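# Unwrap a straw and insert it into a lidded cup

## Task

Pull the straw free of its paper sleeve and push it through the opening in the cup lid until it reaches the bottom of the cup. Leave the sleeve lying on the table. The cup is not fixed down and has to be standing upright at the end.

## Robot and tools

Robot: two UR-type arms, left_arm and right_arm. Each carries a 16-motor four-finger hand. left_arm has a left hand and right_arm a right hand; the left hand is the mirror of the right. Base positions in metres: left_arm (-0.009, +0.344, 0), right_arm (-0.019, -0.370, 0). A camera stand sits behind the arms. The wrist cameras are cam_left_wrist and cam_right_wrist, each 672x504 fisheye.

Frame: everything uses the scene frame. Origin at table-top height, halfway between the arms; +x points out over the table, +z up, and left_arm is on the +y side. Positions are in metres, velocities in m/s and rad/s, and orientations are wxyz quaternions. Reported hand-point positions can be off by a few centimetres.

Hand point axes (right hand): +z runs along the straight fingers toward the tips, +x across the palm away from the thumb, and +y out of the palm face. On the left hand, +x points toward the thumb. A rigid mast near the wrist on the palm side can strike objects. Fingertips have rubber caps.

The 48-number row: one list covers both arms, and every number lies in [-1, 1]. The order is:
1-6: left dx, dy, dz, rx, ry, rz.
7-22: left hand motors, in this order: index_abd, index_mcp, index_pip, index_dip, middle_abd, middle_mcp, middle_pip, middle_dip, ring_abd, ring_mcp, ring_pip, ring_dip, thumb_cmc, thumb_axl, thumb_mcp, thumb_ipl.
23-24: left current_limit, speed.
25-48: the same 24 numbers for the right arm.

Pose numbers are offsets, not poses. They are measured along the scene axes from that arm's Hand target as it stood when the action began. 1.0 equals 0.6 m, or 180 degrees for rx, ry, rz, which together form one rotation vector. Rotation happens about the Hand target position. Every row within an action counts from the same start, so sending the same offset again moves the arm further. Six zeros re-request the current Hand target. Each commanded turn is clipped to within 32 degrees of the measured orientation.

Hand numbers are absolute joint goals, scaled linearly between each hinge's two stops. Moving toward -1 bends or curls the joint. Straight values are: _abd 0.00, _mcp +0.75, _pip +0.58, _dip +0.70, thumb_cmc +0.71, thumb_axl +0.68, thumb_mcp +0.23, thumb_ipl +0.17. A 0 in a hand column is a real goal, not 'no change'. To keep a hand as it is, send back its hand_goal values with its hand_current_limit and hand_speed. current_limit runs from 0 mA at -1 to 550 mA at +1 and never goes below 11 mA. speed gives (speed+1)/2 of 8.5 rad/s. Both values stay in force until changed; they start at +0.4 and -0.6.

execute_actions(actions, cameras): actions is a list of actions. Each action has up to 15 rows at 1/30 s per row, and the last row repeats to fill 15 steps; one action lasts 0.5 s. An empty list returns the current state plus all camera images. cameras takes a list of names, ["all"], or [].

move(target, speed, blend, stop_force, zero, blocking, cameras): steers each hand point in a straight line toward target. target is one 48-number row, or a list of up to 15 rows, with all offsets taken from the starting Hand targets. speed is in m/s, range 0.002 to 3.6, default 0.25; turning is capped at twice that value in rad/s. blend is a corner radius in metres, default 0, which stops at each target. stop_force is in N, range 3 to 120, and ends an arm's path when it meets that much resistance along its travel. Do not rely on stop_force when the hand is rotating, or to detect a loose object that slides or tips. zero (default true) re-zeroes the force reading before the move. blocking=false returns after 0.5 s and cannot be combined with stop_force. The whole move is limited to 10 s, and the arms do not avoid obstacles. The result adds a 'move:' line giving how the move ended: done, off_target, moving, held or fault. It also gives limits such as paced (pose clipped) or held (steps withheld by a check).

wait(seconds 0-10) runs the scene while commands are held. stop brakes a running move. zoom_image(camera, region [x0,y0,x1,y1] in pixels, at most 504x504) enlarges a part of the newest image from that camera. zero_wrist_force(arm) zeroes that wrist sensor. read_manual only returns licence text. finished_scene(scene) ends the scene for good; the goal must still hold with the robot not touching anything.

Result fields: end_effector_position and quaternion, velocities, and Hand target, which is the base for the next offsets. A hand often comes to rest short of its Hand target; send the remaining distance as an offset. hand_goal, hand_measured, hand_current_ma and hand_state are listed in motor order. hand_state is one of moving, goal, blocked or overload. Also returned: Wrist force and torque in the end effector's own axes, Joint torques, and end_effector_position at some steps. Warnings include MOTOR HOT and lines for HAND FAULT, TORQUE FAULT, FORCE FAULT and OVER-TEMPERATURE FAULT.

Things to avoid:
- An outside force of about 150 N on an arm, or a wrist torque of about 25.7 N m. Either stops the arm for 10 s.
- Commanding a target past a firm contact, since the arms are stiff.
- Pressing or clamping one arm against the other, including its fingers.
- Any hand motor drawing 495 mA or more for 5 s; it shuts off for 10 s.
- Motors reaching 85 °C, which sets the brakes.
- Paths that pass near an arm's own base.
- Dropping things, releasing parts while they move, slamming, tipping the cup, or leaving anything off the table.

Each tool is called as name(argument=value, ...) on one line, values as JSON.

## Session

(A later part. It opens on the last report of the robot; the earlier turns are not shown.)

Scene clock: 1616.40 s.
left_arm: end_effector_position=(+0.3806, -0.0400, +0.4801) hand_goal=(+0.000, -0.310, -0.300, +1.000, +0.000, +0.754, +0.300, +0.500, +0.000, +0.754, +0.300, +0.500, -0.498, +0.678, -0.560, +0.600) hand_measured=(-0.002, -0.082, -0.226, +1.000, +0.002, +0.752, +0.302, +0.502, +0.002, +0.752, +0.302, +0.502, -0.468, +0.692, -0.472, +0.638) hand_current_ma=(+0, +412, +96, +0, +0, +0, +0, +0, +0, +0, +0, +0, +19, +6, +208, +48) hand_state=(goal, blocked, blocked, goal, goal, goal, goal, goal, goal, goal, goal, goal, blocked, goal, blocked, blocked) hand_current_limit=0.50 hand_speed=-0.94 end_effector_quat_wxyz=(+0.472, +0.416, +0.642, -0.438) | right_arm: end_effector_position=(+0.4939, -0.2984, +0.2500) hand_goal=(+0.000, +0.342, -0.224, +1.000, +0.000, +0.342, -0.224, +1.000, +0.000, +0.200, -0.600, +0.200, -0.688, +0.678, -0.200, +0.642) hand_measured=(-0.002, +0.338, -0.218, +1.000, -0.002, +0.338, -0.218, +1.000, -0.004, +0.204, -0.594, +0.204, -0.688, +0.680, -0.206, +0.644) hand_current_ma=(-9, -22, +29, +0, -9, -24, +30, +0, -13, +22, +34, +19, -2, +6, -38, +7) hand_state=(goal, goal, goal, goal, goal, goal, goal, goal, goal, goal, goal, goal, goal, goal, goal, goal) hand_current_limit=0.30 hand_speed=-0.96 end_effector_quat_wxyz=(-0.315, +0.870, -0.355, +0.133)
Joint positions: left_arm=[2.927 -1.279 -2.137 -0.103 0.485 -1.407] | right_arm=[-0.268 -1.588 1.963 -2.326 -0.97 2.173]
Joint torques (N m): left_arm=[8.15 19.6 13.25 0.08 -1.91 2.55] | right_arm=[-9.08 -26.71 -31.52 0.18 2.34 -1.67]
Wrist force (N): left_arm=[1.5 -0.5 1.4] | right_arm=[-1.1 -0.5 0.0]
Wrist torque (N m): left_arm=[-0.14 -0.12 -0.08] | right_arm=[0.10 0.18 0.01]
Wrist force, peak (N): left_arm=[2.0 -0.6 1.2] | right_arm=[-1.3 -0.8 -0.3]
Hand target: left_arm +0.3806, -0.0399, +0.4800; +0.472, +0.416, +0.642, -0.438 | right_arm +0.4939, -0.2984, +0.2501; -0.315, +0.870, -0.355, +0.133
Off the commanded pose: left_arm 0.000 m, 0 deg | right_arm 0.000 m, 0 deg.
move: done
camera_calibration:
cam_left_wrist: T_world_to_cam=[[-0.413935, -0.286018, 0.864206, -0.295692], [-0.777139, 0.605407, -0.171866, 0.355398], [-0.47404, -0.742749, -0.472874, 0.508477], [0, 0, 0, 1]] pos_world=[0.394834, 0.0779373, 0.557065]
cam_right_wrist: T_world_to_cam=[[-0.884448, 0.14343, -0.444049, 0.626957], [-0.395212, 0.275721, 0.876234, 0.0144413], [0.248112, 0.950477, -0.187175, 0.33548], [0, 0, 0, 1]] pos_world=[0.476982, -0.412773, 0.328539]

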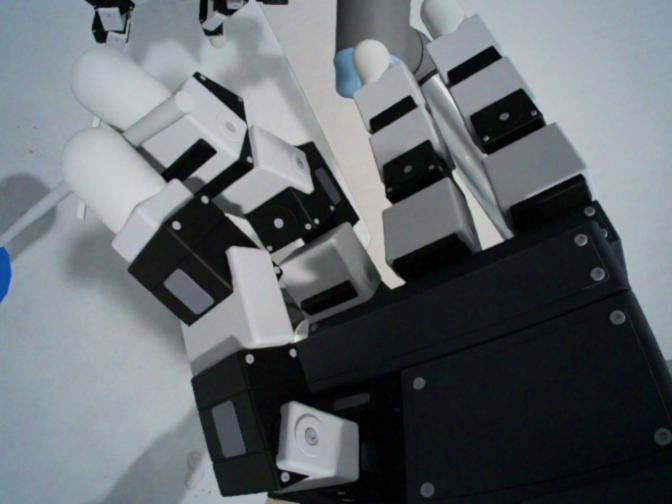

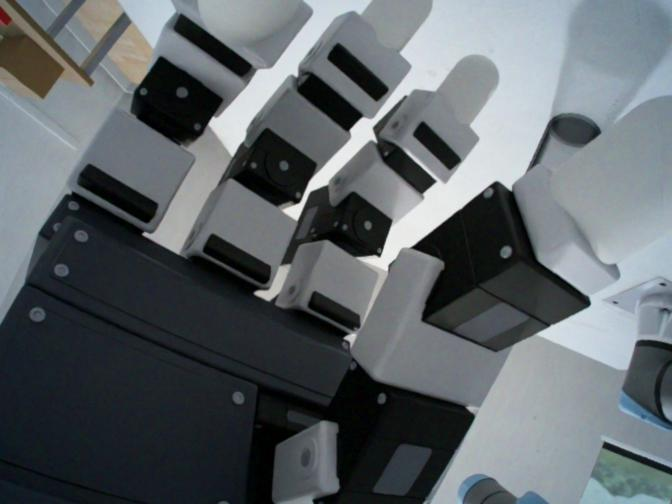

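move(target=[0,0,-0.1333,0,0,0, 0,-0.31,-0.30,1.0, 0,0.754,0.3,0.5, 0,0.754,0.3,0.5, -0.499,0.677,-0.56,0.60, 0.5,-0.94, 0.0468,0.3615,-0.0602,-0.0767,0.0366,0.2154, 0,0.754,0.577,0.70, 0,0.754,0.577,0.70, 0,0.754,0.577,0.70, 0.714,0.677,-0.337,-0.373, 0.3,-0.8], speed=0.12, cameras=["all"])

Scene clock: 1635.47 s.
left_arm: end_effector_position=(+0.3806, -0.0399, +0.4240) hand_goal=(+0.000, -0.310, -0.300, +1.000, +0.000, +0.754, +0.300, +0.500, +0.000, +0.754, +0.300, +0.500, -0.498, +0.678, -0.560, +0.600) hand_measured=(-0.002, -0.082, -0.226, +1.000, +0.002, +0.752, +0.302, +0.502, +0.002, +0.752, +0.302, +0.502, -0.468, +0.692, -0.472, +0.638) hand_current_ma=(+0, +413, +96, +0, +0, +0, +0, +0, +0, +0, +0, +0, +19, +6, +208, +48) hand_state=(goal, blocked, blocked, goal, goal, goal, goal, goal, goal, goal, goal, goal, blocked, goal, blocked, blocked) hand_current_limit=0.50 hand_speed=-0.94 end_effector_quat_wxyz=(+0.472, +0.416, +0.642, -0.438) | right_arm: end_effector_position=(+0.5112, -0.1620, +0.2274) hand_goal=(+0.000, +0.754, +0.578, +0.700, +0.000, +0.754, +0.578, +0.700, +0.000, +0.754, +0.578, +0.700, +0.714, +0.678, -0.336, -0.372) hand_measured=(-0.002, +0.740, +0.572, +0.702, -0.002, +0.740, +0.572, +0.702, -0.002, +0.742, +0.574, +0.698, +0.706, +0.678, -0.336, -0.370) hand_current_ma=(-8, -70, -29, +14, -9, -74, -29, +12, -12, -60, -24, -15, -45, +2, +4, +14) hand_state=(goal, goal, goal, goal, goal, goal, goal, goal, goal, goal, goal, goal, goal, goal, goal, goal) hand_current_limit=0.30 hand_speed=-0.80 end_effector_quat_wxyz=(-0.257, +0.951, -0.163, +0.059)
Joint positions: left_arm=[2.928 -1.336 -2.25 0.067 0.485 -1.406] | right_arm=[0.077 -1.396 1.753 -2.179 -1.094 2.025]
Joint torques (N m): left_arm=[6.83 0.8 10.75 4.5 -1.17 -2.26] | right_arm=[-10.14 -33.88 -14.93 -5.96 2.36 1.64]
Wrist force (N): left_arm=[1.4 -0.5 1.3] | right_arm=[-0.9 -0.2 -0.1]
Wrist torque (N m): left_arm=[-0.15 -0.11 -0.03] | right_arm=[-0.03 0.15 -0.07]
Wrist force, peak (N): left_arm=[1.6 -0.7 1.6] | right_arm=[-1.9 -2.5 1.5]
Hand target: left_arm +0.3806, -0.0399, +0.4239; +0.472, +0.416, +0.642, -0.438 (not the last commanded pose) | right_arm +0.5112, -0.1621, +0.2274; -0.257, +0.951, -0.163, +0.059 (not the last commanded pose)
Off the commanded pose: left_arm 0.024 m, 0 deg | right_arm 0.082 m, 15 deg.
move: held (right_arm; a check stopped the path), off_target (left_arm; braked when a check withheld steps of right_arm); limits=held
pose unreachable (right arm): on one or more control steps of this call, first in action 0 (counted from 0), this arm could not follow its commanded pose, so it was not sent that pose on those steps. It may still have moved: this result reports where it is.
cause: moving toward the commanded pose would bring a part of the arm too close to another arm (a part of this arm just beyond joint 4 (wrist 1) and a part of the left arm just beyond its joint 6 (wrist 3), along the way the arms are being sent, or toward where that arm still pushes).
camera_calibration:
cam_left_wrist: T_world_to_cam=[[-0.413999, -0.286063, 0.86416, -0.247171], [-0.777118, 0.605428, -0.171883, 0.345617], [-0.474018, -0.742714, -0.472952, 0.482003], [0, 0, 0, 1]] pos_world=[0.394734, 0.0780372, 0.500965]
cam_right_wrist: T_world_to_cam=[[-0.879819, -0.301007, -0.367849, 0.520926], [-0.441125, 0.228919, 0.867758, 0.021292], [-0.176994, 0.925738, -0.334189, 0.444114], [0, 0, 0, 1]] pos_world=[0.546319, -0.259205, 0.321564]

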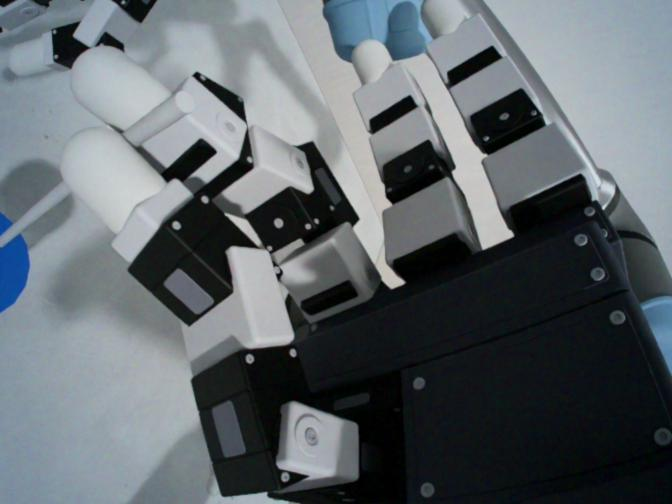

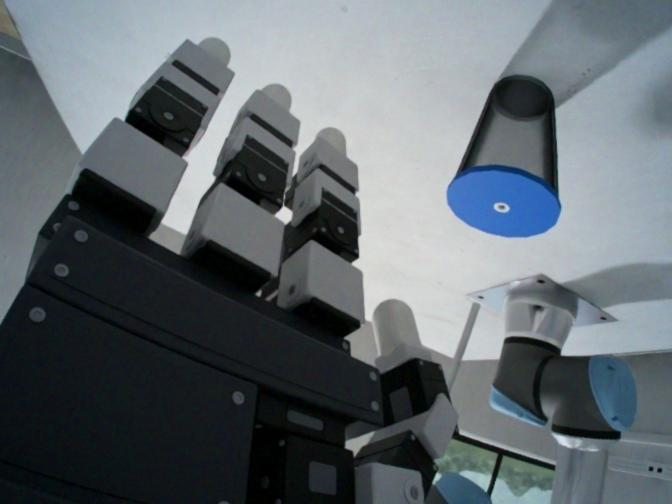

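zoom_image(camera="cam_right_wrist", region=[430, 160, 580, 400])

Scaled by 2.100 from the camera's 672x504 image, which has a finer 960x720 frame.

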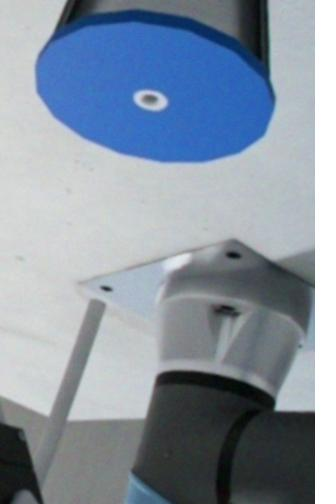

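zoom_image(camera="cam_right_wrist", region=[480, 186, 524, 228])

zoom_image(camera="cam_right_wrist", region=[445, 285, 505, 330])

Scaled by 11.455 from the camera's 672x504 image, which has a finer 960x720 frame.

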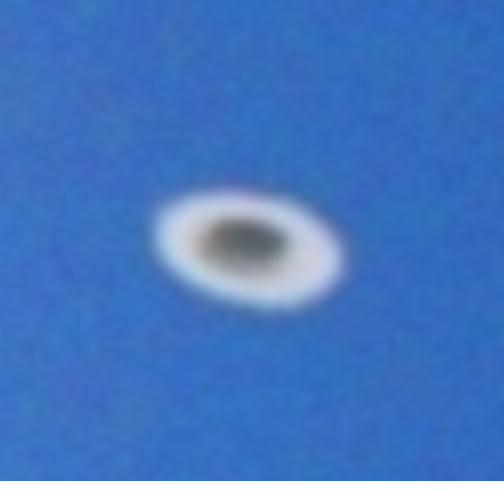

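Scaled by 8.400 from the camera's 672x504 image, which has a finer 960x720 frame.

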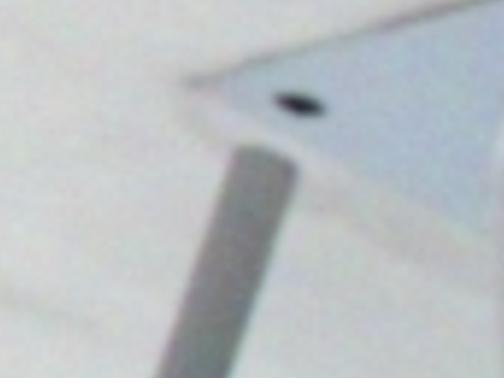

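zoom_image(camera="cam_left_wrist", region=[0, 160, 100, 260])

zoom_image(camera="cam_left_wrist", region=[100, 70, 220, 170])

Scaled by 5.040 from the camera's 672x504 image, which has a finer 960x720 frame.

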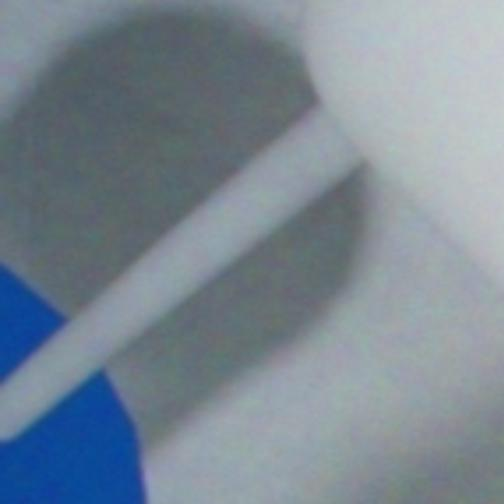

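Scaled by 4.200 from the camera's 672x504 image, which has a finer 960x720 frame.

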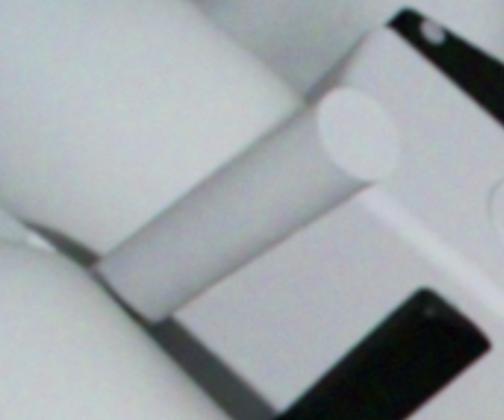

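move(target=[0,0,-0.1,0,0,0, 0,-0.31,-0.30,1.0, 0,0.754,0.3,0.5, 0,0.754,0.3,0.5, -0.499,0.677,-0.56,0.60, 0.5,-0.94, 0,0,0,0,0,0, 0,0.754,0.577,0.70, 0,0.754,0.577,0.70, 0,0.754,0.577,0.70, 0.714,0.677,-0.337,-0.373, 0.3,-0.8], speed=0.06, cameras=["all"])

zoom_image(camera="cam_right_wrist", region=[440, 180, 540, 280])

zoom_image(camera="cam_left_wrist", region=[0, 160, 140, 300])

Scene clock: 1714.73 s.
left_arm: end_effector_position=(+0.3806, -0.0399, +0.3639) hand_goal=(+0.000, -0.310, -0.300, +1.000, +0.000, +0.754, +0.300, +0.500, +0.000, +0.754, +0.300, +0.500, -0.498, +0.678, -0.560, +0.600) hand_measured=(-0.002, -0.082, -0.226, +1.000, +0.002, +0.752, +0.302, +0.502, +0.002, +0.752, +0.302, +0.502, -0.468, +0.692, -0.472, +0.638) hand_current_ma=(+0, +412, +96, +0, +0, +0, +0, +0, +0, +0, +0, +0, +19, +6, +208, +48) hand_state=(goal, blocked, blocked, goal, goal, goal, goal, goal, goal, goal, goal, goal, blocked, goal, blocked, blocked) hand_current_limit=0.50 hand_speed=-0.94 end_effector_quat_wxyz=(+0.472, +0.416, +0.642, -0.438) | right_arm: end_effector_position=(+0.5112, -0.1621, +0.2274) hand_goal=(+0.000, +0.754, +0.578, +0.700, +0.000, +0.754, +0.578, +0.700, +0.000, +0.754, +0.578, +0.700, +0.714, +0.678, -0.336, -0.372) hand_measured=(-0.002, +0.740, +0.572, +0.702, -0.002, +0.740, +0.572, +0.702, -0.002, +0.742, +0.574, +0.698, +0.706, +0.678, -0.336, -0.370) hand_current_ma=(-8, -70, -29, +14, -9, -74, -29, +12, -12, -60, -24, -15, -45, +2, +4, +14) hand_state=(goal, goal, goal, goal, goal, goal, goal, goal, goal, goal, goal, goal, goal, goal, goal, goal) hand_current_limit=0.30 hand_speed=-0.80 end_effector_quat_wxyz=(-0.257, +0.951, -0.163, +0.059)
Joint positions: left_arm=[2.928 -1.435 -2.354 0.269 0.485 -1.406] | right_arm=[0.076 -1.396 1.753 -2.179 -1.094 2.025]
Joint torques (N m): left_arm=[1.5 3.31 10.4 4.03 0.74 -2.24] | right_arm=[-9.34 -34.45 -14.28 -5.84 2.3 1.67]
Wrist force (N): left_arm=[1.3 -0.4 1.4] | right_arm=[-1.1 -0.1 -0.2]
Wrist torque (N m): left_arm=[-0.13 -0.10 -0.01] | right_arm=[-0.02 0.17 -0.09]
Wrist force, peak (N): left_arm=[1.8 -0.3 1.6] | right_arm=[-1.1 0.0 0.1]
Hand target: left_arm +0.3806, -0.0399, +0.3639; +0.472, +0.416, +0.642, -0.438 | right_arm +0.5112, -0.1621, +0.2274; -0.257, +0.951, -0.163, +0.059
Off the commanded pose: left_arm 0.000 m, 0 deg | right_arm 0.000 m, 0 deg.
move: done
camera_calibration:
cam_left_wrist: T_world_to_cam=[[-0.413976, -0.286082, 0.864165, -0.195245], [-0.77713, 0.60542, -0.171858, 0.335281], [-0.474017, -0.742714, -0.472952, 0.453578], [0, 0, 0, 1]] pos_world=[0.394734, 0.0780372, 0.440865]
cam_right_wrist: T_world_to_cam=[[-0.879854, -0.300817, -0.36792, 0.520987], [-0.441139, 0.228978, 0.867736, 0.0213448], [-0.176784, 0.925785, -0.334169, 0.444099], [0, 0, 0, 1]] pos_world=[0.546319, -0.259306, 0.321565]

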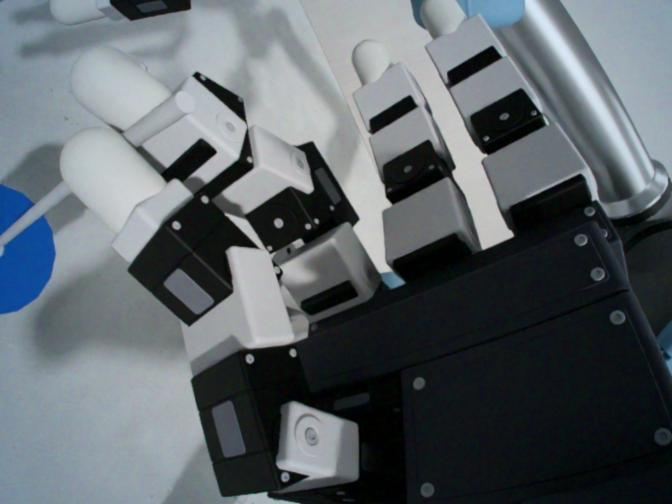

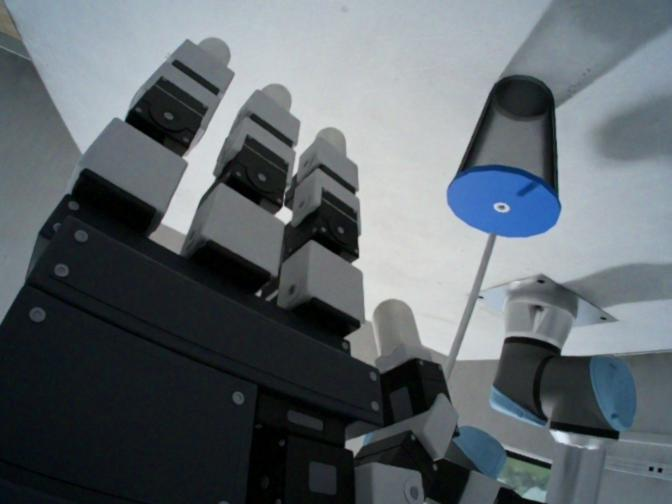

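Scaled by 5.040 from the camera's 672x504 image, which has a finer 960x720 frame.

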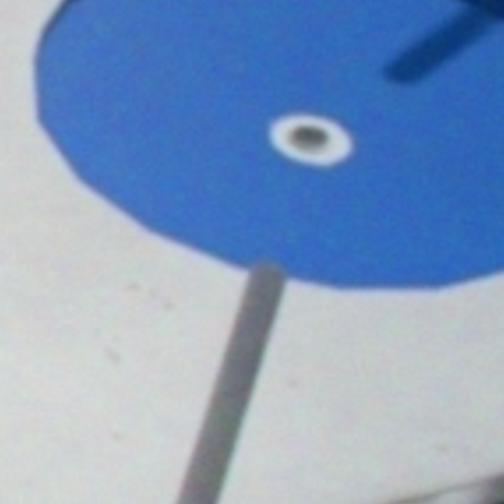

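Scaled by 3.600 from the camera's 672x504 image, which has a finer 960x720 frame.

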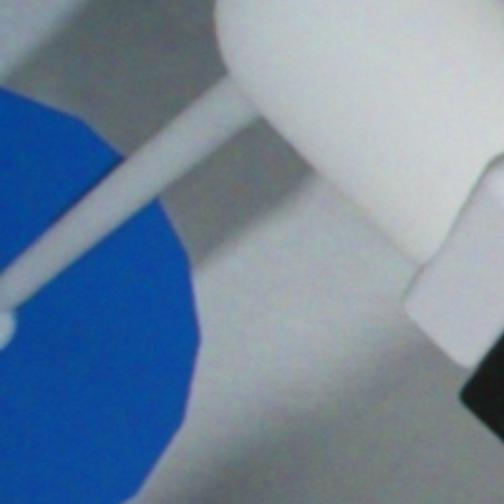

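zoom_image(camera="cam_right_wrist", region=[420, 190, 540, 400])

zoom_image(camera="cam_left_wrist", region=[0, 222, 50, 272])

Scaled by 2.400 from the camera's 672x504 image, which has a finer 960x720 frame.

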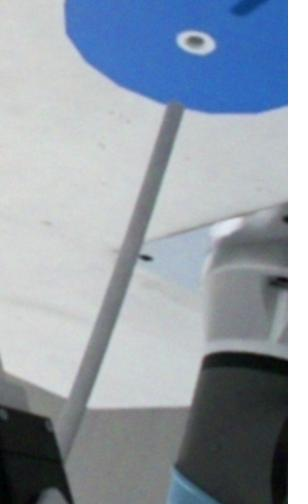

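Scaled by 10.080 from the camera's 672x504 image, which has a finer 960x720 frame.

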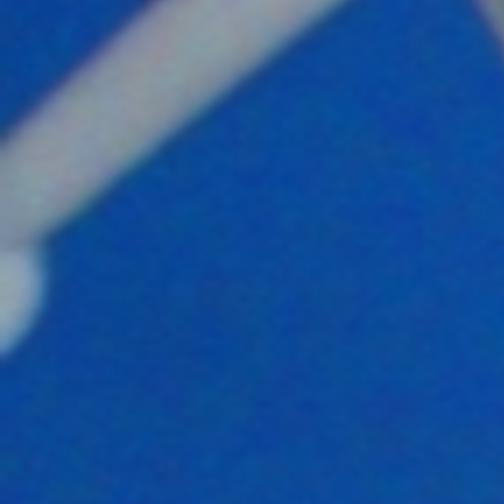

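move(target=[-0.004,-0.0025,-0.025,0,0,0, 0,-0.31,-0.30,1.0, 0,0.754,0.3,0.5, 0,0.754,0.3,0.5, -0.499,0.677,-0.56,0.60, 0.5,-0.94, 0,0,0,0,0,0, 0,0.754,0.577,0.70, 0,0.754,0.577,0.70, 0,0.754,0.577,0.70, 0.714,0.677,-0.337,-0.373, 0.3,-0.8], speed=0.03, cameras=["all"])

zoom_image(camera="cam_right_wrist", region=[470, 185, 530, 245])

zoom_image(camera="cam_left_wrist", region=[0, 222, 50, 272])

Scene clock: 1817.03 s.
left_arm: end_effector_position=(+0.3782, -0.0414, +0.3489) hand_goal=(+0.000, -0.310, -0.300, +1.000, +0.000, +0.754, +0.300, +0.500, +0.000, +0.754, +0.300, +0.500, -0.498, +0.678, -0.560, +0.600) hand_measured=(-0.002, -0.082, -0.226, +1.000, +0.002, +0.752, +0.302, +0.502, +0.002, +0.752, +0.302, +0.502, -0.468, +0.692, -0.472, +0.638) hand_current_ma=(+0, +412, +96, +0, +0, +0, +0, +0, +0, +0, +0, +0, +19, +6, +208, +48) hand_state=(goal, blocked, blocked, goal, goal, goal, goal, goal, goal, goal, goal, goal, blocked, goal, blocked, blocked) hand_current_limit=0.50 hand_speed=-0.94 end_effector_quat_wxyz=(+0.472, +0.416, +0.642, -0.438) | right_arm: end_effector_position=(+0.5112, -0.1621, +0.2274) hand_goal=(+0.000, +0.754, +0.578, +0.700, +0.000, +0.754, +0.578, +0.700, +0.000, +0.754, +0.578, +0.700, +0.714, +0.678, -0.336, -0.372) hand_measured=(-0.002, +0.740, +0.572, +0.702, -0.002, +0.740, +0.572, +0.702, -0.002, +0.742, +0.574, +0.698, +0.706, +0.678, -0.336, -0.370) hand_current_ma=(-8, -70, -29, +14, -9, -74, -29, +12, -12, -60, -24, -15, -45, +2, +4, +14) hand_state=(goal, goal, goal, goal, goal, goal, goal, goal, goal, goal, goal, goal, goal, goal, goal, goal) hand_current_limit=0.30 hand_speed=-0.80 end_effector_quat_wxyz=(-0.257, +0.951, -0.163, +0.059)
Joint positions: left_arm=[2.921 -1.465 -2.379 0.329 0.491 -1.412] | right_arm=[0.076 -1.396 1.753 -2.179 -1.094 2.025]
Joint torques (N m): left_arm=[-9.02 3.62 7.72 4.01 0.63 -2.37] | right_arm=[-9.16 -35.67 -14.57 -5.85 2.32 1.63]
Wrist force (N): left_arm=[1.2 -0.4 1.3] | right_arm=[-0.7 -0.3 0.0]
Wrist torque (N m): left_arm=[-0.14 -0.08 -0.02] | right_arm=[-0.05 0.12 -0.06]
Wrist force, peak (N): left_arm=[1.6 -0.9 1.6] | right_arm=[-1.0 -0.2 -0.4]
Hand target: left_arm +0.3782, -0.0414, +0.3489; +0.472, +0.416, +0.642, -0.438 | right_arm +0.5112, -0.1621, +0.2274; -0.257, +0.951, -0.163, +0.059
Off the commanded pose: left_arm 0.000 m, 0 deg | right_arm 0.000 m, 0 deg.
move: done
camera_calibration:
cam_left_wrist: T_world_to_cam=[[-0.413999, -0.286063, 0.86416, -0.183696], [-0.777118, 0.605428, -0.171883, 0.331752], [-0.474018, -0.742714, -0.472952, 0.444232], [0, 0, 0, 1]] pos_world=[0.392334, 0.0765372, 0.425865]
cam_right_wrist: T_world_to_cam=[[-0.879854, -0.300817, -0.36792, 0.520987], [-0.441139, 0.228978, 0.867736, 0.0213448], [-0.176784, 0.925785, -0.334169, 0.444099], [0, 0, 0, 1]] pos_world=[0.546319, -0.259306, 0.321565]

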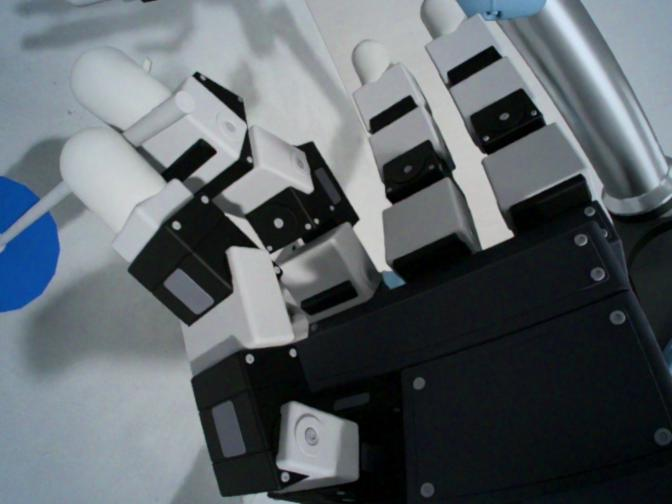

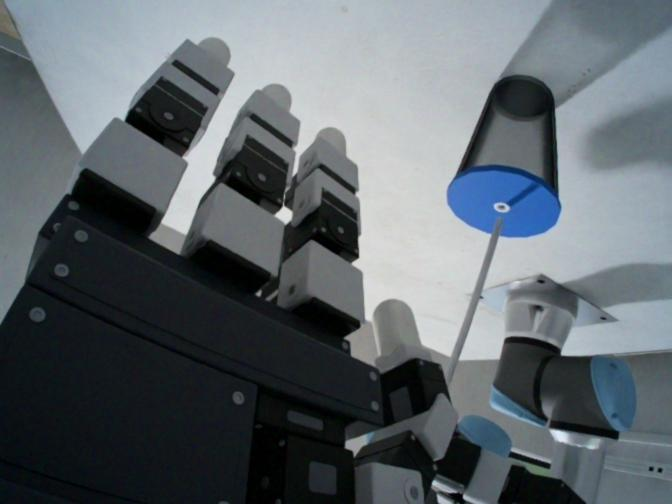

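Scaled by 8.400 from the camera's 672x504 image, which has a finer 960x720 frame.

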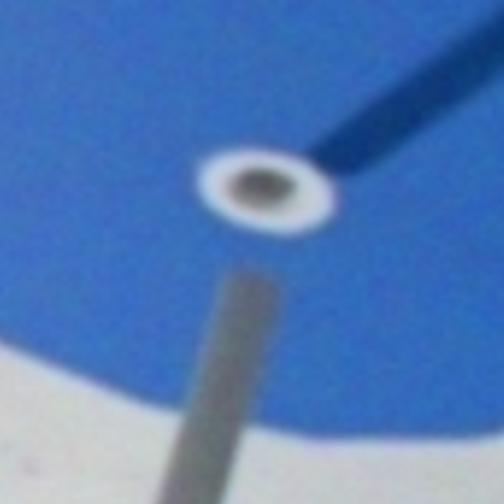

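Scaled by 10.080 from the camera's 672x504 image, which has a finer 960x720 frame.

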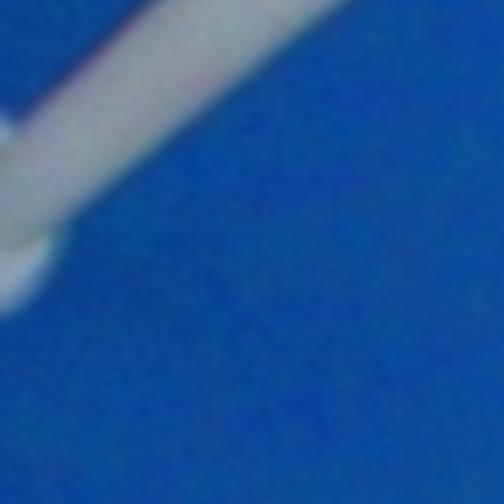

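move(target=[-0.0008,-0.0007,-0.02333,0,0,0, 0,-0.31,-0.30,1.0, 0,0.754,0.3,0.5, 0,0.754,0.3,0.5, -0.499,0.677,-0.56,0.60, 0.5,-0.94, 0,0,0,0,0,0, 0,0.754,0.577,0.70, 0,0.754,0.577,0.70, 0,0.754,0.577,0.70, 0.714,0.677,-0.337,-0.373, 0.3,-0.8], speed=0.015, stop_force=4, cameras=["all"])

zoom_image(camera="cam_right_wrist", region=[470, 175, 530, 235])

zoom_image(camera="cam_left_wrist", region=[0, 222, 50, 272])

Scene clock: 1830.93 s.
left_arm: end_effector_position=(+0.3777, -0.0419, +0.3349) hand_goal=(+0.000, -0.310, -0.300, +1.000, +0.000, +0.754, +0.300, +0.500, +0.000, +0.754, +0.300, +0.500, -0.498, +0.678, -0.560, +0.600) hand_measured=(-0.026, -0.082, -0.226, +1.000, +0.002, +0.752, +0.302, +0.502, +0.002, +0.752, +0.302, +0.502, -0.488, +0.680, -0.472, +0.638) hand_current_ma=(-10, +412, +96, +0, +0, +0, +0, +0, +0, +0, +0, +0, +2, +0, +208, +48) hand_state=(blocked, blocked, blocked, goal, goal, goal, goal, goal, goal, goal, goal, goal, goal, goal, blocked, blocked) hand_current_limit=0.50 hand_speed=-0.94 end_effector_quat_wxyz=(+0.472, +0.416, +0.642, -0.438) | right_arm: end_effector_position=(+0.5112, -0.1621, +0.2274) hand_goal=(+0.000, +0.754, +0.578, +0.700, +0.000, +0.754, +0.578, +0.700, +0.000, +0.754, +0.578, +0.700, +0.714, +0.678, -0.336, -0.372) hand_measured=(-0.002, +0.740, +0.572, +0.702, -0.002, +0.740, +0.572, +0.702, -0.002, +0.742, +0.574, +0.698, +0.706, +0.678, -0.336, -0.370) hand_current_ma=(-8, -70, -29, +14, -9, -74, -29, +12, -12, -60, -24, -15, -45, +2, +4, +14) hand_state=(goal, goal, goal, goal, goal, goal, goal, goal, goal, goal, goal, goal, goal, goal, goal, goal) hand_current_limit=0.30 hand_speed=-0.80 end_effector_quat_wxyz=(-0.257, +0.951, -0.163, +0.059)
Joint positions: left_arm=[2.919 -1.497 -2.399 0.382 0.493 -1.413] | right_arm=[0.076 -1.396 1.753 -2.179 -1.094 2.025]
Joint torques (N m): left_arm=[-9.34 3.92 6.14 3.3 0.85 -2.8] | right_arm=[-9.54 -34.35 -14.4 -5.83 2.34 1.37]
Wrist force (N): left_arm=[-2.3 -1.3 0.6] | right_arm=[-1.0 -0.1 -0.3]
Wrist torque (N m): left_arm=[-0.23 -0.03 0.10] | right_arm=[-0.01 0.16 -0.08]
Wrist force, peak (N): left_arm=[-2.7 -1.1 0.5] | right_arm=[-1.1 -0.4 0.2]
Hand target: left_arm +0.3777, -0.0419, +0.3349; +0.472, +0.416, +0.642, -0.438 | right_arm +0.5112, -0.1621, +0.2274; -0.257, +0.951, -0.163, +0.059
Off the commanded pose: left_arm 0.000 m, 0 deg | right_arm 0.000 m, 0 deg.
move: done
camera_calibration:
cam_left_wrist: T_world_to_cam=[[-0.413935, -0.286018, 0.864206, -0.171994], [-0.777139, 0.605407, -0.171866, 0.329262], [-0.47404, -0.742749, -0.472874, 0.436982], [0, 0, 0, 1]] pos_world=[0.391834, 0.0760373, 0.411865]
cam_right_wrist: T_world_to_cam=[[-0.879854, -0.300817, -0.36792, 0.520987], [-0.441139, 0.228978, 0.867736, 0.0213448], [-0.176784, 0.925785, -0.334169, 0.444099], [0, 0, 0, 1]] pos_world=[0.546319, -0.259306, 0.321565]

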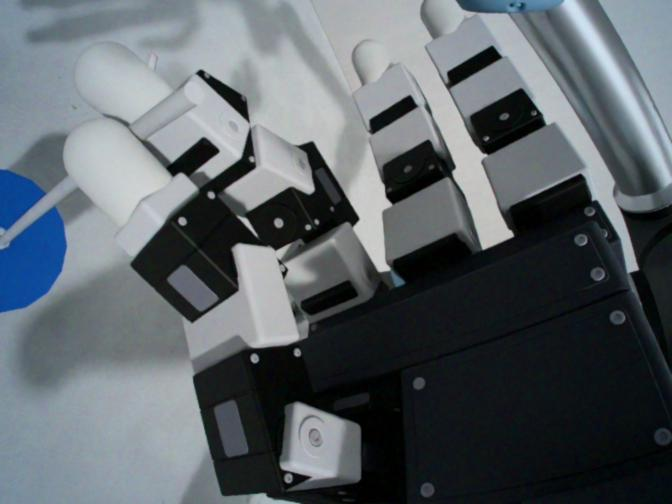

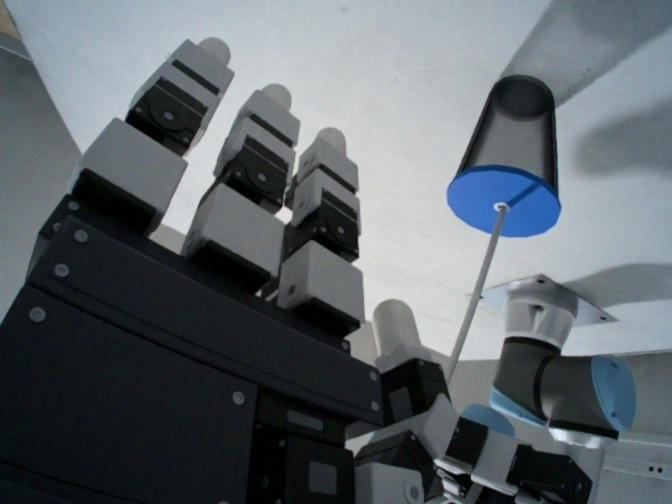

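Scaled by 8.400 from the camera's 672x504 image, which has a finer 960x720 frame.

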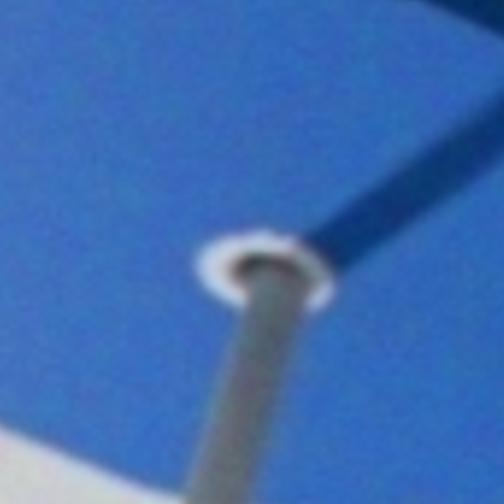

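Scaled by 10.080 from the camera's 672x504 image, which has a finer 960x720 frame.

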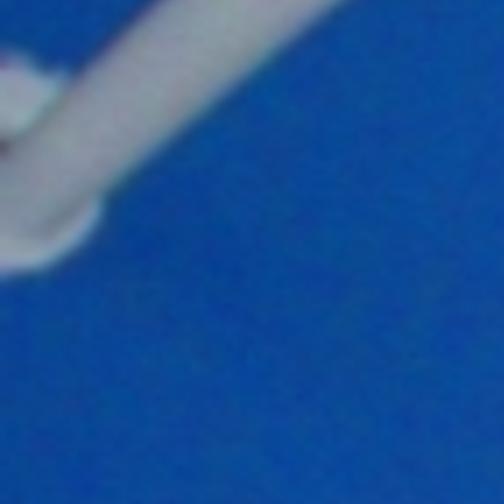

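move(target=[0.0035,-0.0018,0.0117,0,0,0, 0,-0.31,-0.30,1.0, 0,0.754,0.3,0.5, 0,0.754,0.3,0.5, -0.499,0.677,-0.56,0.60, 0.5,-0.94, 0,0,0,0,0,0, 0,0.754,0.577,0.70, 0,0.754,0.577,0.70, 0,0.754,0.577,0.70, 0.714,0.677,-0.337,-0.373, 0.3,-0.8], speed=0.02, cameras=["all"])

zoom_image(camera="cam_right_wrist", region=[470, 175, 530, 235])

zoom_image(camera="cam_left_wrist", region=[0, 222, 50, 272])

Scene clock: 1849.00 s.
left_arm: end_effector_position=(+0.3798, -0.0429, +0.3418) hand_goal=(+0.000, -0.310, -0.300, +1.000, +0.000, +0.754, +0.300, +0.500, +0.000, +0.754, +0.300, +0.500, -0.498, +0.678, -0.560, +0.600) hand_measured=(+0.000, -0.082, -0.226, +1.000, +0.002, +0.752, +0.302, +0.502, +0.002, +0.752, +0.302, +0.502, -0.484, +0.684, -0.472, +0.638) hand_current_ma=(+0, +413, +96, +0, +0, +0, +0, +0, +0, +0, +0, +0, +5, +1, +208, +48) hand_state=(goal, blocked, blocked, goal, goal, goal, goal, goal, goal, goal, goal, goal, goal, goal, blocked, blocked) hand_current_limit=0.50 hand_speed=-0.94 end_effector_quat_wxyz=(+0.472, +0.416, +0.642, -0.438) | right_arm: end_effector_position=(+0.5112, -0.1621, +0.2274) hand_goal=(+0.000, +0.754, +0.578, +0.700, +0.000, +0.754, +0.578, +0.700, +0.000, +0.754, +0.578, +0.700, +0.714, +0.678, -0.336, -0.372) hand_measured=(-0.002, +0.740, +0.572, +0.702, -0.002, +0.740, +0.572, +0.702, -0.002, +0.742, +0.574, +0.698, +0.706, +0.678, -0.336, -0.370) hand_current_ma=(-8, -70, -29, +14, -9, -74, -29, +12, -12, -60, -24, -15, -45, +2, +4, +14) hand_state=(goal, goal, goal, goal, goal, goal, goal, goal, goal, goal, goal, goal, goal, goal, goal, goal) hand_current_limit=0.30 hand_speed=-0.80 end_effector_quat_wxyz=(-0.257, +0.951, -0.163, +0.059)
Joint positions: left_arm=[2.917 -1.488 -2.383 0.359 0.494 -1.415] | right_arm=[0.076 -1.396 1.753 -2.179 -1.094 2.025]
Joint torques (N m): left_arm=[-9.01 24.07 23.51 -0.02 0.62 -2.22] | right_arm=[-9.96 -34.9 -14.85 -5.75 2.18 1.74]
Wrist force (N): left_arm=[1.5 -0.5 1.2] | right_arm=[-0.6 -0.3 0.1]
Wrist torque (N m): left_arm=[-0.13 -0.14 0.02] | right_arm=[-0.06 0.11 -0.06]
Wrist force, peak (N): left_arm=[-2.7 -1.6 0.7] | right_arm=[-1.1 -0.2 -0.4]
Hand target: left_arm +0.3798, -0.0429, +0.3419; +0.472, +0.416, +0.642, -0.438 | right_arm +0.5112, -0.1621, +0.2274; -0.257, +0.951, -0.163, +0.059
Off the commanded pose: left_arm 0.000 m, 0 deg | right_arm 0.000 m, 0 deg.
move: done
camera_calibration:
cam_left_wrist: T_world_to_cam=[[-0.413935, -0.286018, 0.864206, -0.177374], [-0.777139, 0.605407, -0.171866, 0.332685], [-0.47404, -0.742749, -0.472874, 0.440498], [0, 0, 0, 1]] pos_world=[0.393934, 0.0750373, 0.418765]
cam_right_wrist: T_world_to_cam=[[-0.879854, -0.300817, -0.36792, 0.520987], [-0.441139, 0.228978, 0.867736, 0.0213448], [-0.176784, 0.925785, -0.334169, 0.444099], [0, 0, 0, 1]] pos_world=[0.546319, -0.259306, 0.321565]

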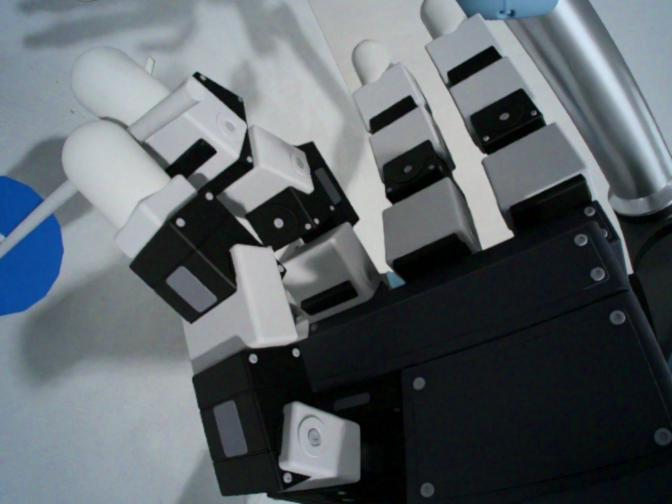

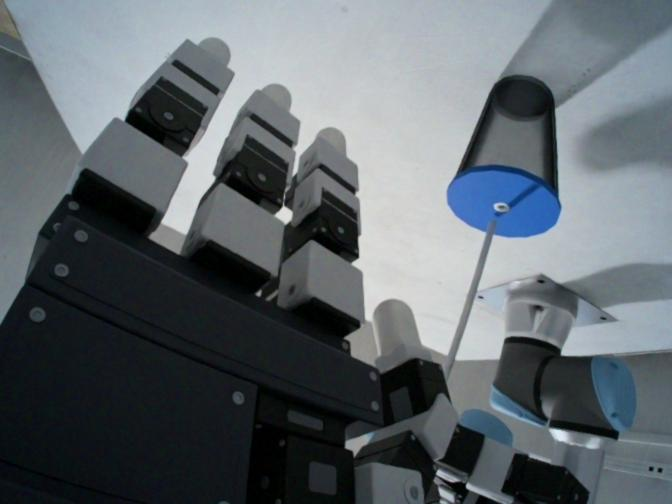

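Scaled by 8.400 from the camera's 672x504 image, which has a finer 960x720 frame.

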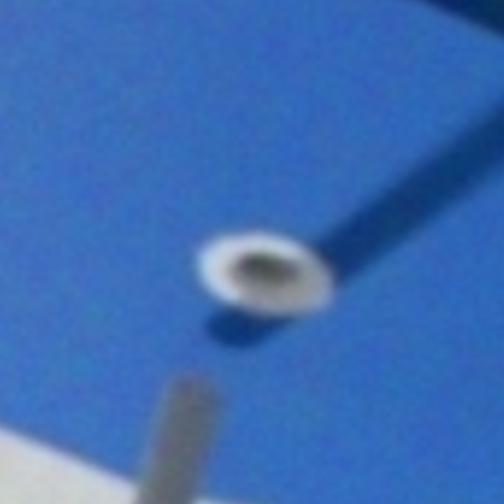

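Scaled by 10.080 from the camera's 672x504 image, which has a finer 960x720 frame.

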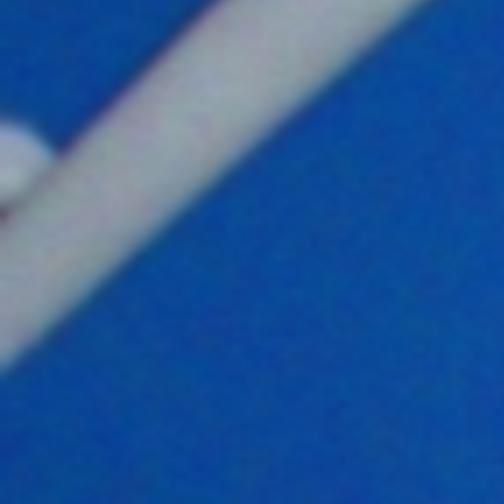

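move(target=[0.0083,-0.025,0.01,0,0,0, 0,-0.31,-0.30,1.0, 0,0.754,0.3,0.5, 0,0.754,0.3,0.5, -0.499,0.677,-0.56,0.60, 0.5,-0.94, 0,0,0,0,0,0, 0,0.754,0.577,0.70, 0,0.754,0.577,0.70, 0,0.754,0.577,0.70, 0.714,0.677,-0.337,-0.373, 0.3,-0.8], speed=0.02, cameras=["all"])

zoom_image(camera="cam_right_wrist", region=[470, 175, 530, 235])

zoom_image(camera="cam_left_wrist", region=[0, 202, 70, 272])

Scene clock: 1880.00 s.
left_arm: end_effector_position=(+0.3831, -0.0531, +0.3460) hand_goal=(+0.000, -0.310, -0.300, +1.000, +0.000, +0.754, +0.300, +0.500, +0.000, +0.754, +0.300, +0.500, -0.498, +0.678, -0.560, +0.600) hand_measured=(+0.000, -0.082, -0.226, +1.000, +0.002, +0.752, +0.302, +0.502, +0.002, +0.752, +0.302, +0.502, -0.484, +0.684, -0.472, +0.638) hand_current_ma=(+0, +412, +96, +0, +0, +0, +0, +0, +0, +0, +0, +0, +5, +1, +208, +48) hand_state=(goal, blocked, blocked, goal, goal, goal, goal, goal, goal, goal, goal, goal, goal, goal, blocked, blocked) hand_current_limit=0.50 hand_speed=-0.94 end_effector_quat_wxyz=(+0.472, +0.416, +0.642, -0.438) end_effector_velocity=(-0.001, +0.002, -0.001) end_effector_angular_velocity=(+0.001, +0.000, -0.001) | right_arm: end_effector_position=(+0.5112, -0.1621, +0.2274) hand_goal=(+0.000, +0.754, +0.578, +0.700, +0.000, +0.754, +0.578, +0.700, +0.000, +0.754, +0.578, +0.700, +0.714, +0.678, -0.336, -0.372) hand_measured=(-0.002, +0.740, +0.572, +0.702, -0.002, +0.740, +0.572, +0.702, -0.002, +0.742, +0.574, +0.698, +0.706, +0.678, -0.336, -0.370) hand_current_ma=(-8, -70, -29, +14, -9, -74, -29, +12, -12, -60, -24, -15, -45, +2, +4, +14) hand_state=(goal, goal, goal, goal, goal, goal, goal, goal, goal, goal, goal, goal, goal, goal, goal, goal) hand_current_limit=0.30 hand_speed=-0.80 end_effector_quat_wxyz=(-0.257, +0.951, -0.163, +0.059)
Joint positions: left_arm=[2.886 -1.509 -2.352 0.369 0.523 -1.437] | right_arm=[0.076 -1.396 1.753 -2.179 -1.094 2.025]
Joint velocities: left_arm=[0.005 0.004 -0.005 -0.003 -0.005 0.005] | right_arm=[within noise]
Joint torques (N m): left_arm=[7.3 23.44 9.23 0 -2.03 2.17] | right_arm=[-9.67 -34.14 -13.97 -5.77 2.27 1.45]
Wrist force (N): left_arm=[1.3 -0.6 1.2] | right_arm=[-0.9 -0.1 -0.1]
Wrist torque (N m): left_arm=[-0.14 -0.11 -0.08] | right_arm=[-0.01 0.14 -0.08]
Wrist force, peak (N): left_arm=[1.6 -0.7 1.7] | right_arm=[-1.1 -0.2 -0.1]
Hand target: left_arm +0.3831, -0.0529, +0.3459; +0.472, +0.416, +0.642, -0.438 (not the last commanded pose) | right_arm +0.5112, -0.1621, +0.2274; -0.257, +0.951, -0.163, +0.059
Off the commanded pose: left_arm 0.005 m, 0 deg | right_arm 0.000 m, 0 deg.
move: held (left_arm; a check stopped the path); limits=held
pose unreachable (left arm): on one or more control steps of this call, first in action 0 (counted from 0), this arm could not follow its commanded pose, so it was not sent that pose on those steps. It may still have moved: this result reports where it is.
cause: moving toward the commanded pose would bring a part of the arm too close to another arm (a part of this arm just beyond joint 6 (wrist 3) and a part of the right arm just beyond its joint 4 (wrist 1), at the place that arm is still heading or pushing toward).
camera_calibration:
cam_left_wrist: T_world_to_cam=[[-0.414093, -0.285928, 0.86416, -0.182437], [-0.776951, 0.605634, -0.171915, 0.342157], [-0.474209, -0.742598, -0.472941, 0.436605], [0, 0, 0, 1]] pos_world=[0.397336, 0.0648365, 0.422965]
cam_right_wrist: T_world_to_cam=[[-0.879854, -0.300817, -0.36792, 0.520987], [-0.441139, 0.228978, 0.867736, 0.0213448], [-0.176784, 0.925785, -0.334169, 0.444099], [0, 0, 0, 1]] pos_world=[0.546319, -0.259306, 0.321565]

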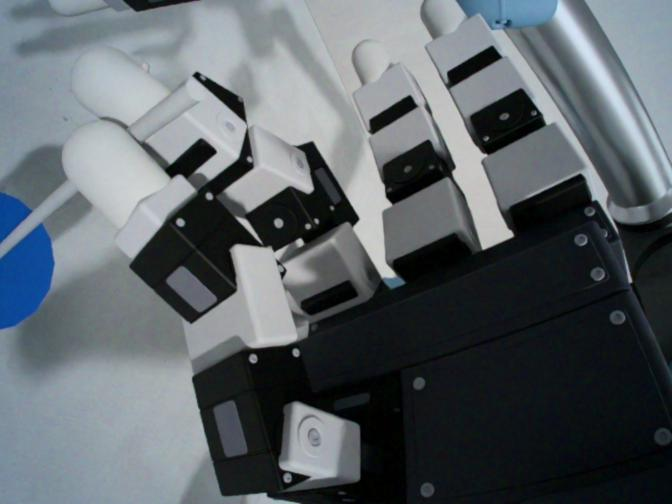

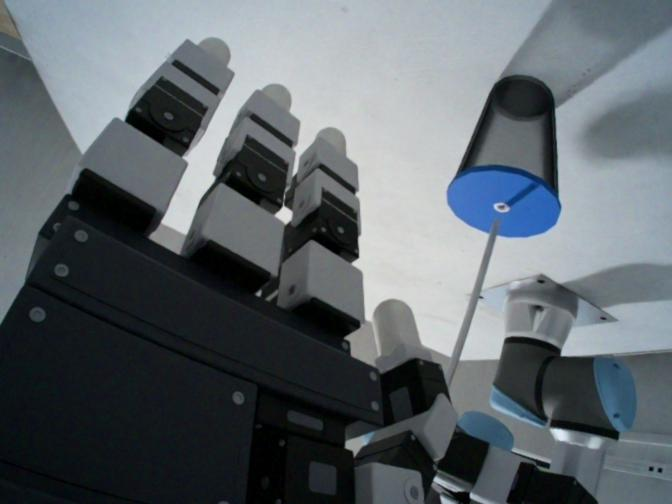

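Scaled by 8.400 from the camera's 672x504 image, which has a finer 960x720 frame.

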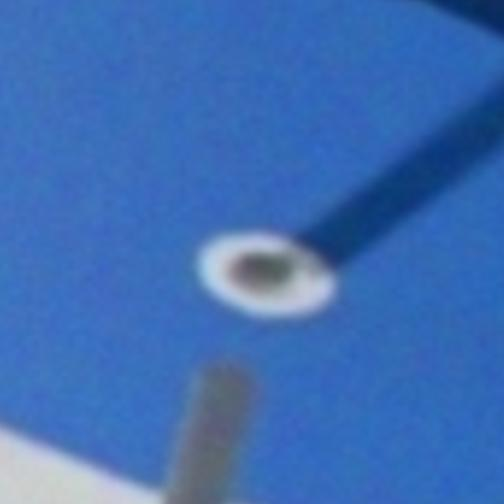

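Scaled by 7.200 from the camera's 672x504 image, which has a finer 960x720 frame.

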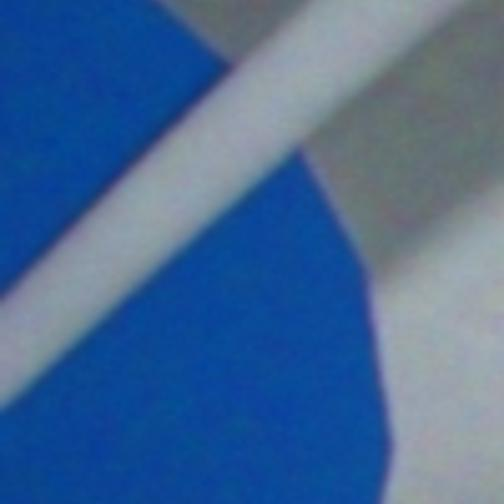

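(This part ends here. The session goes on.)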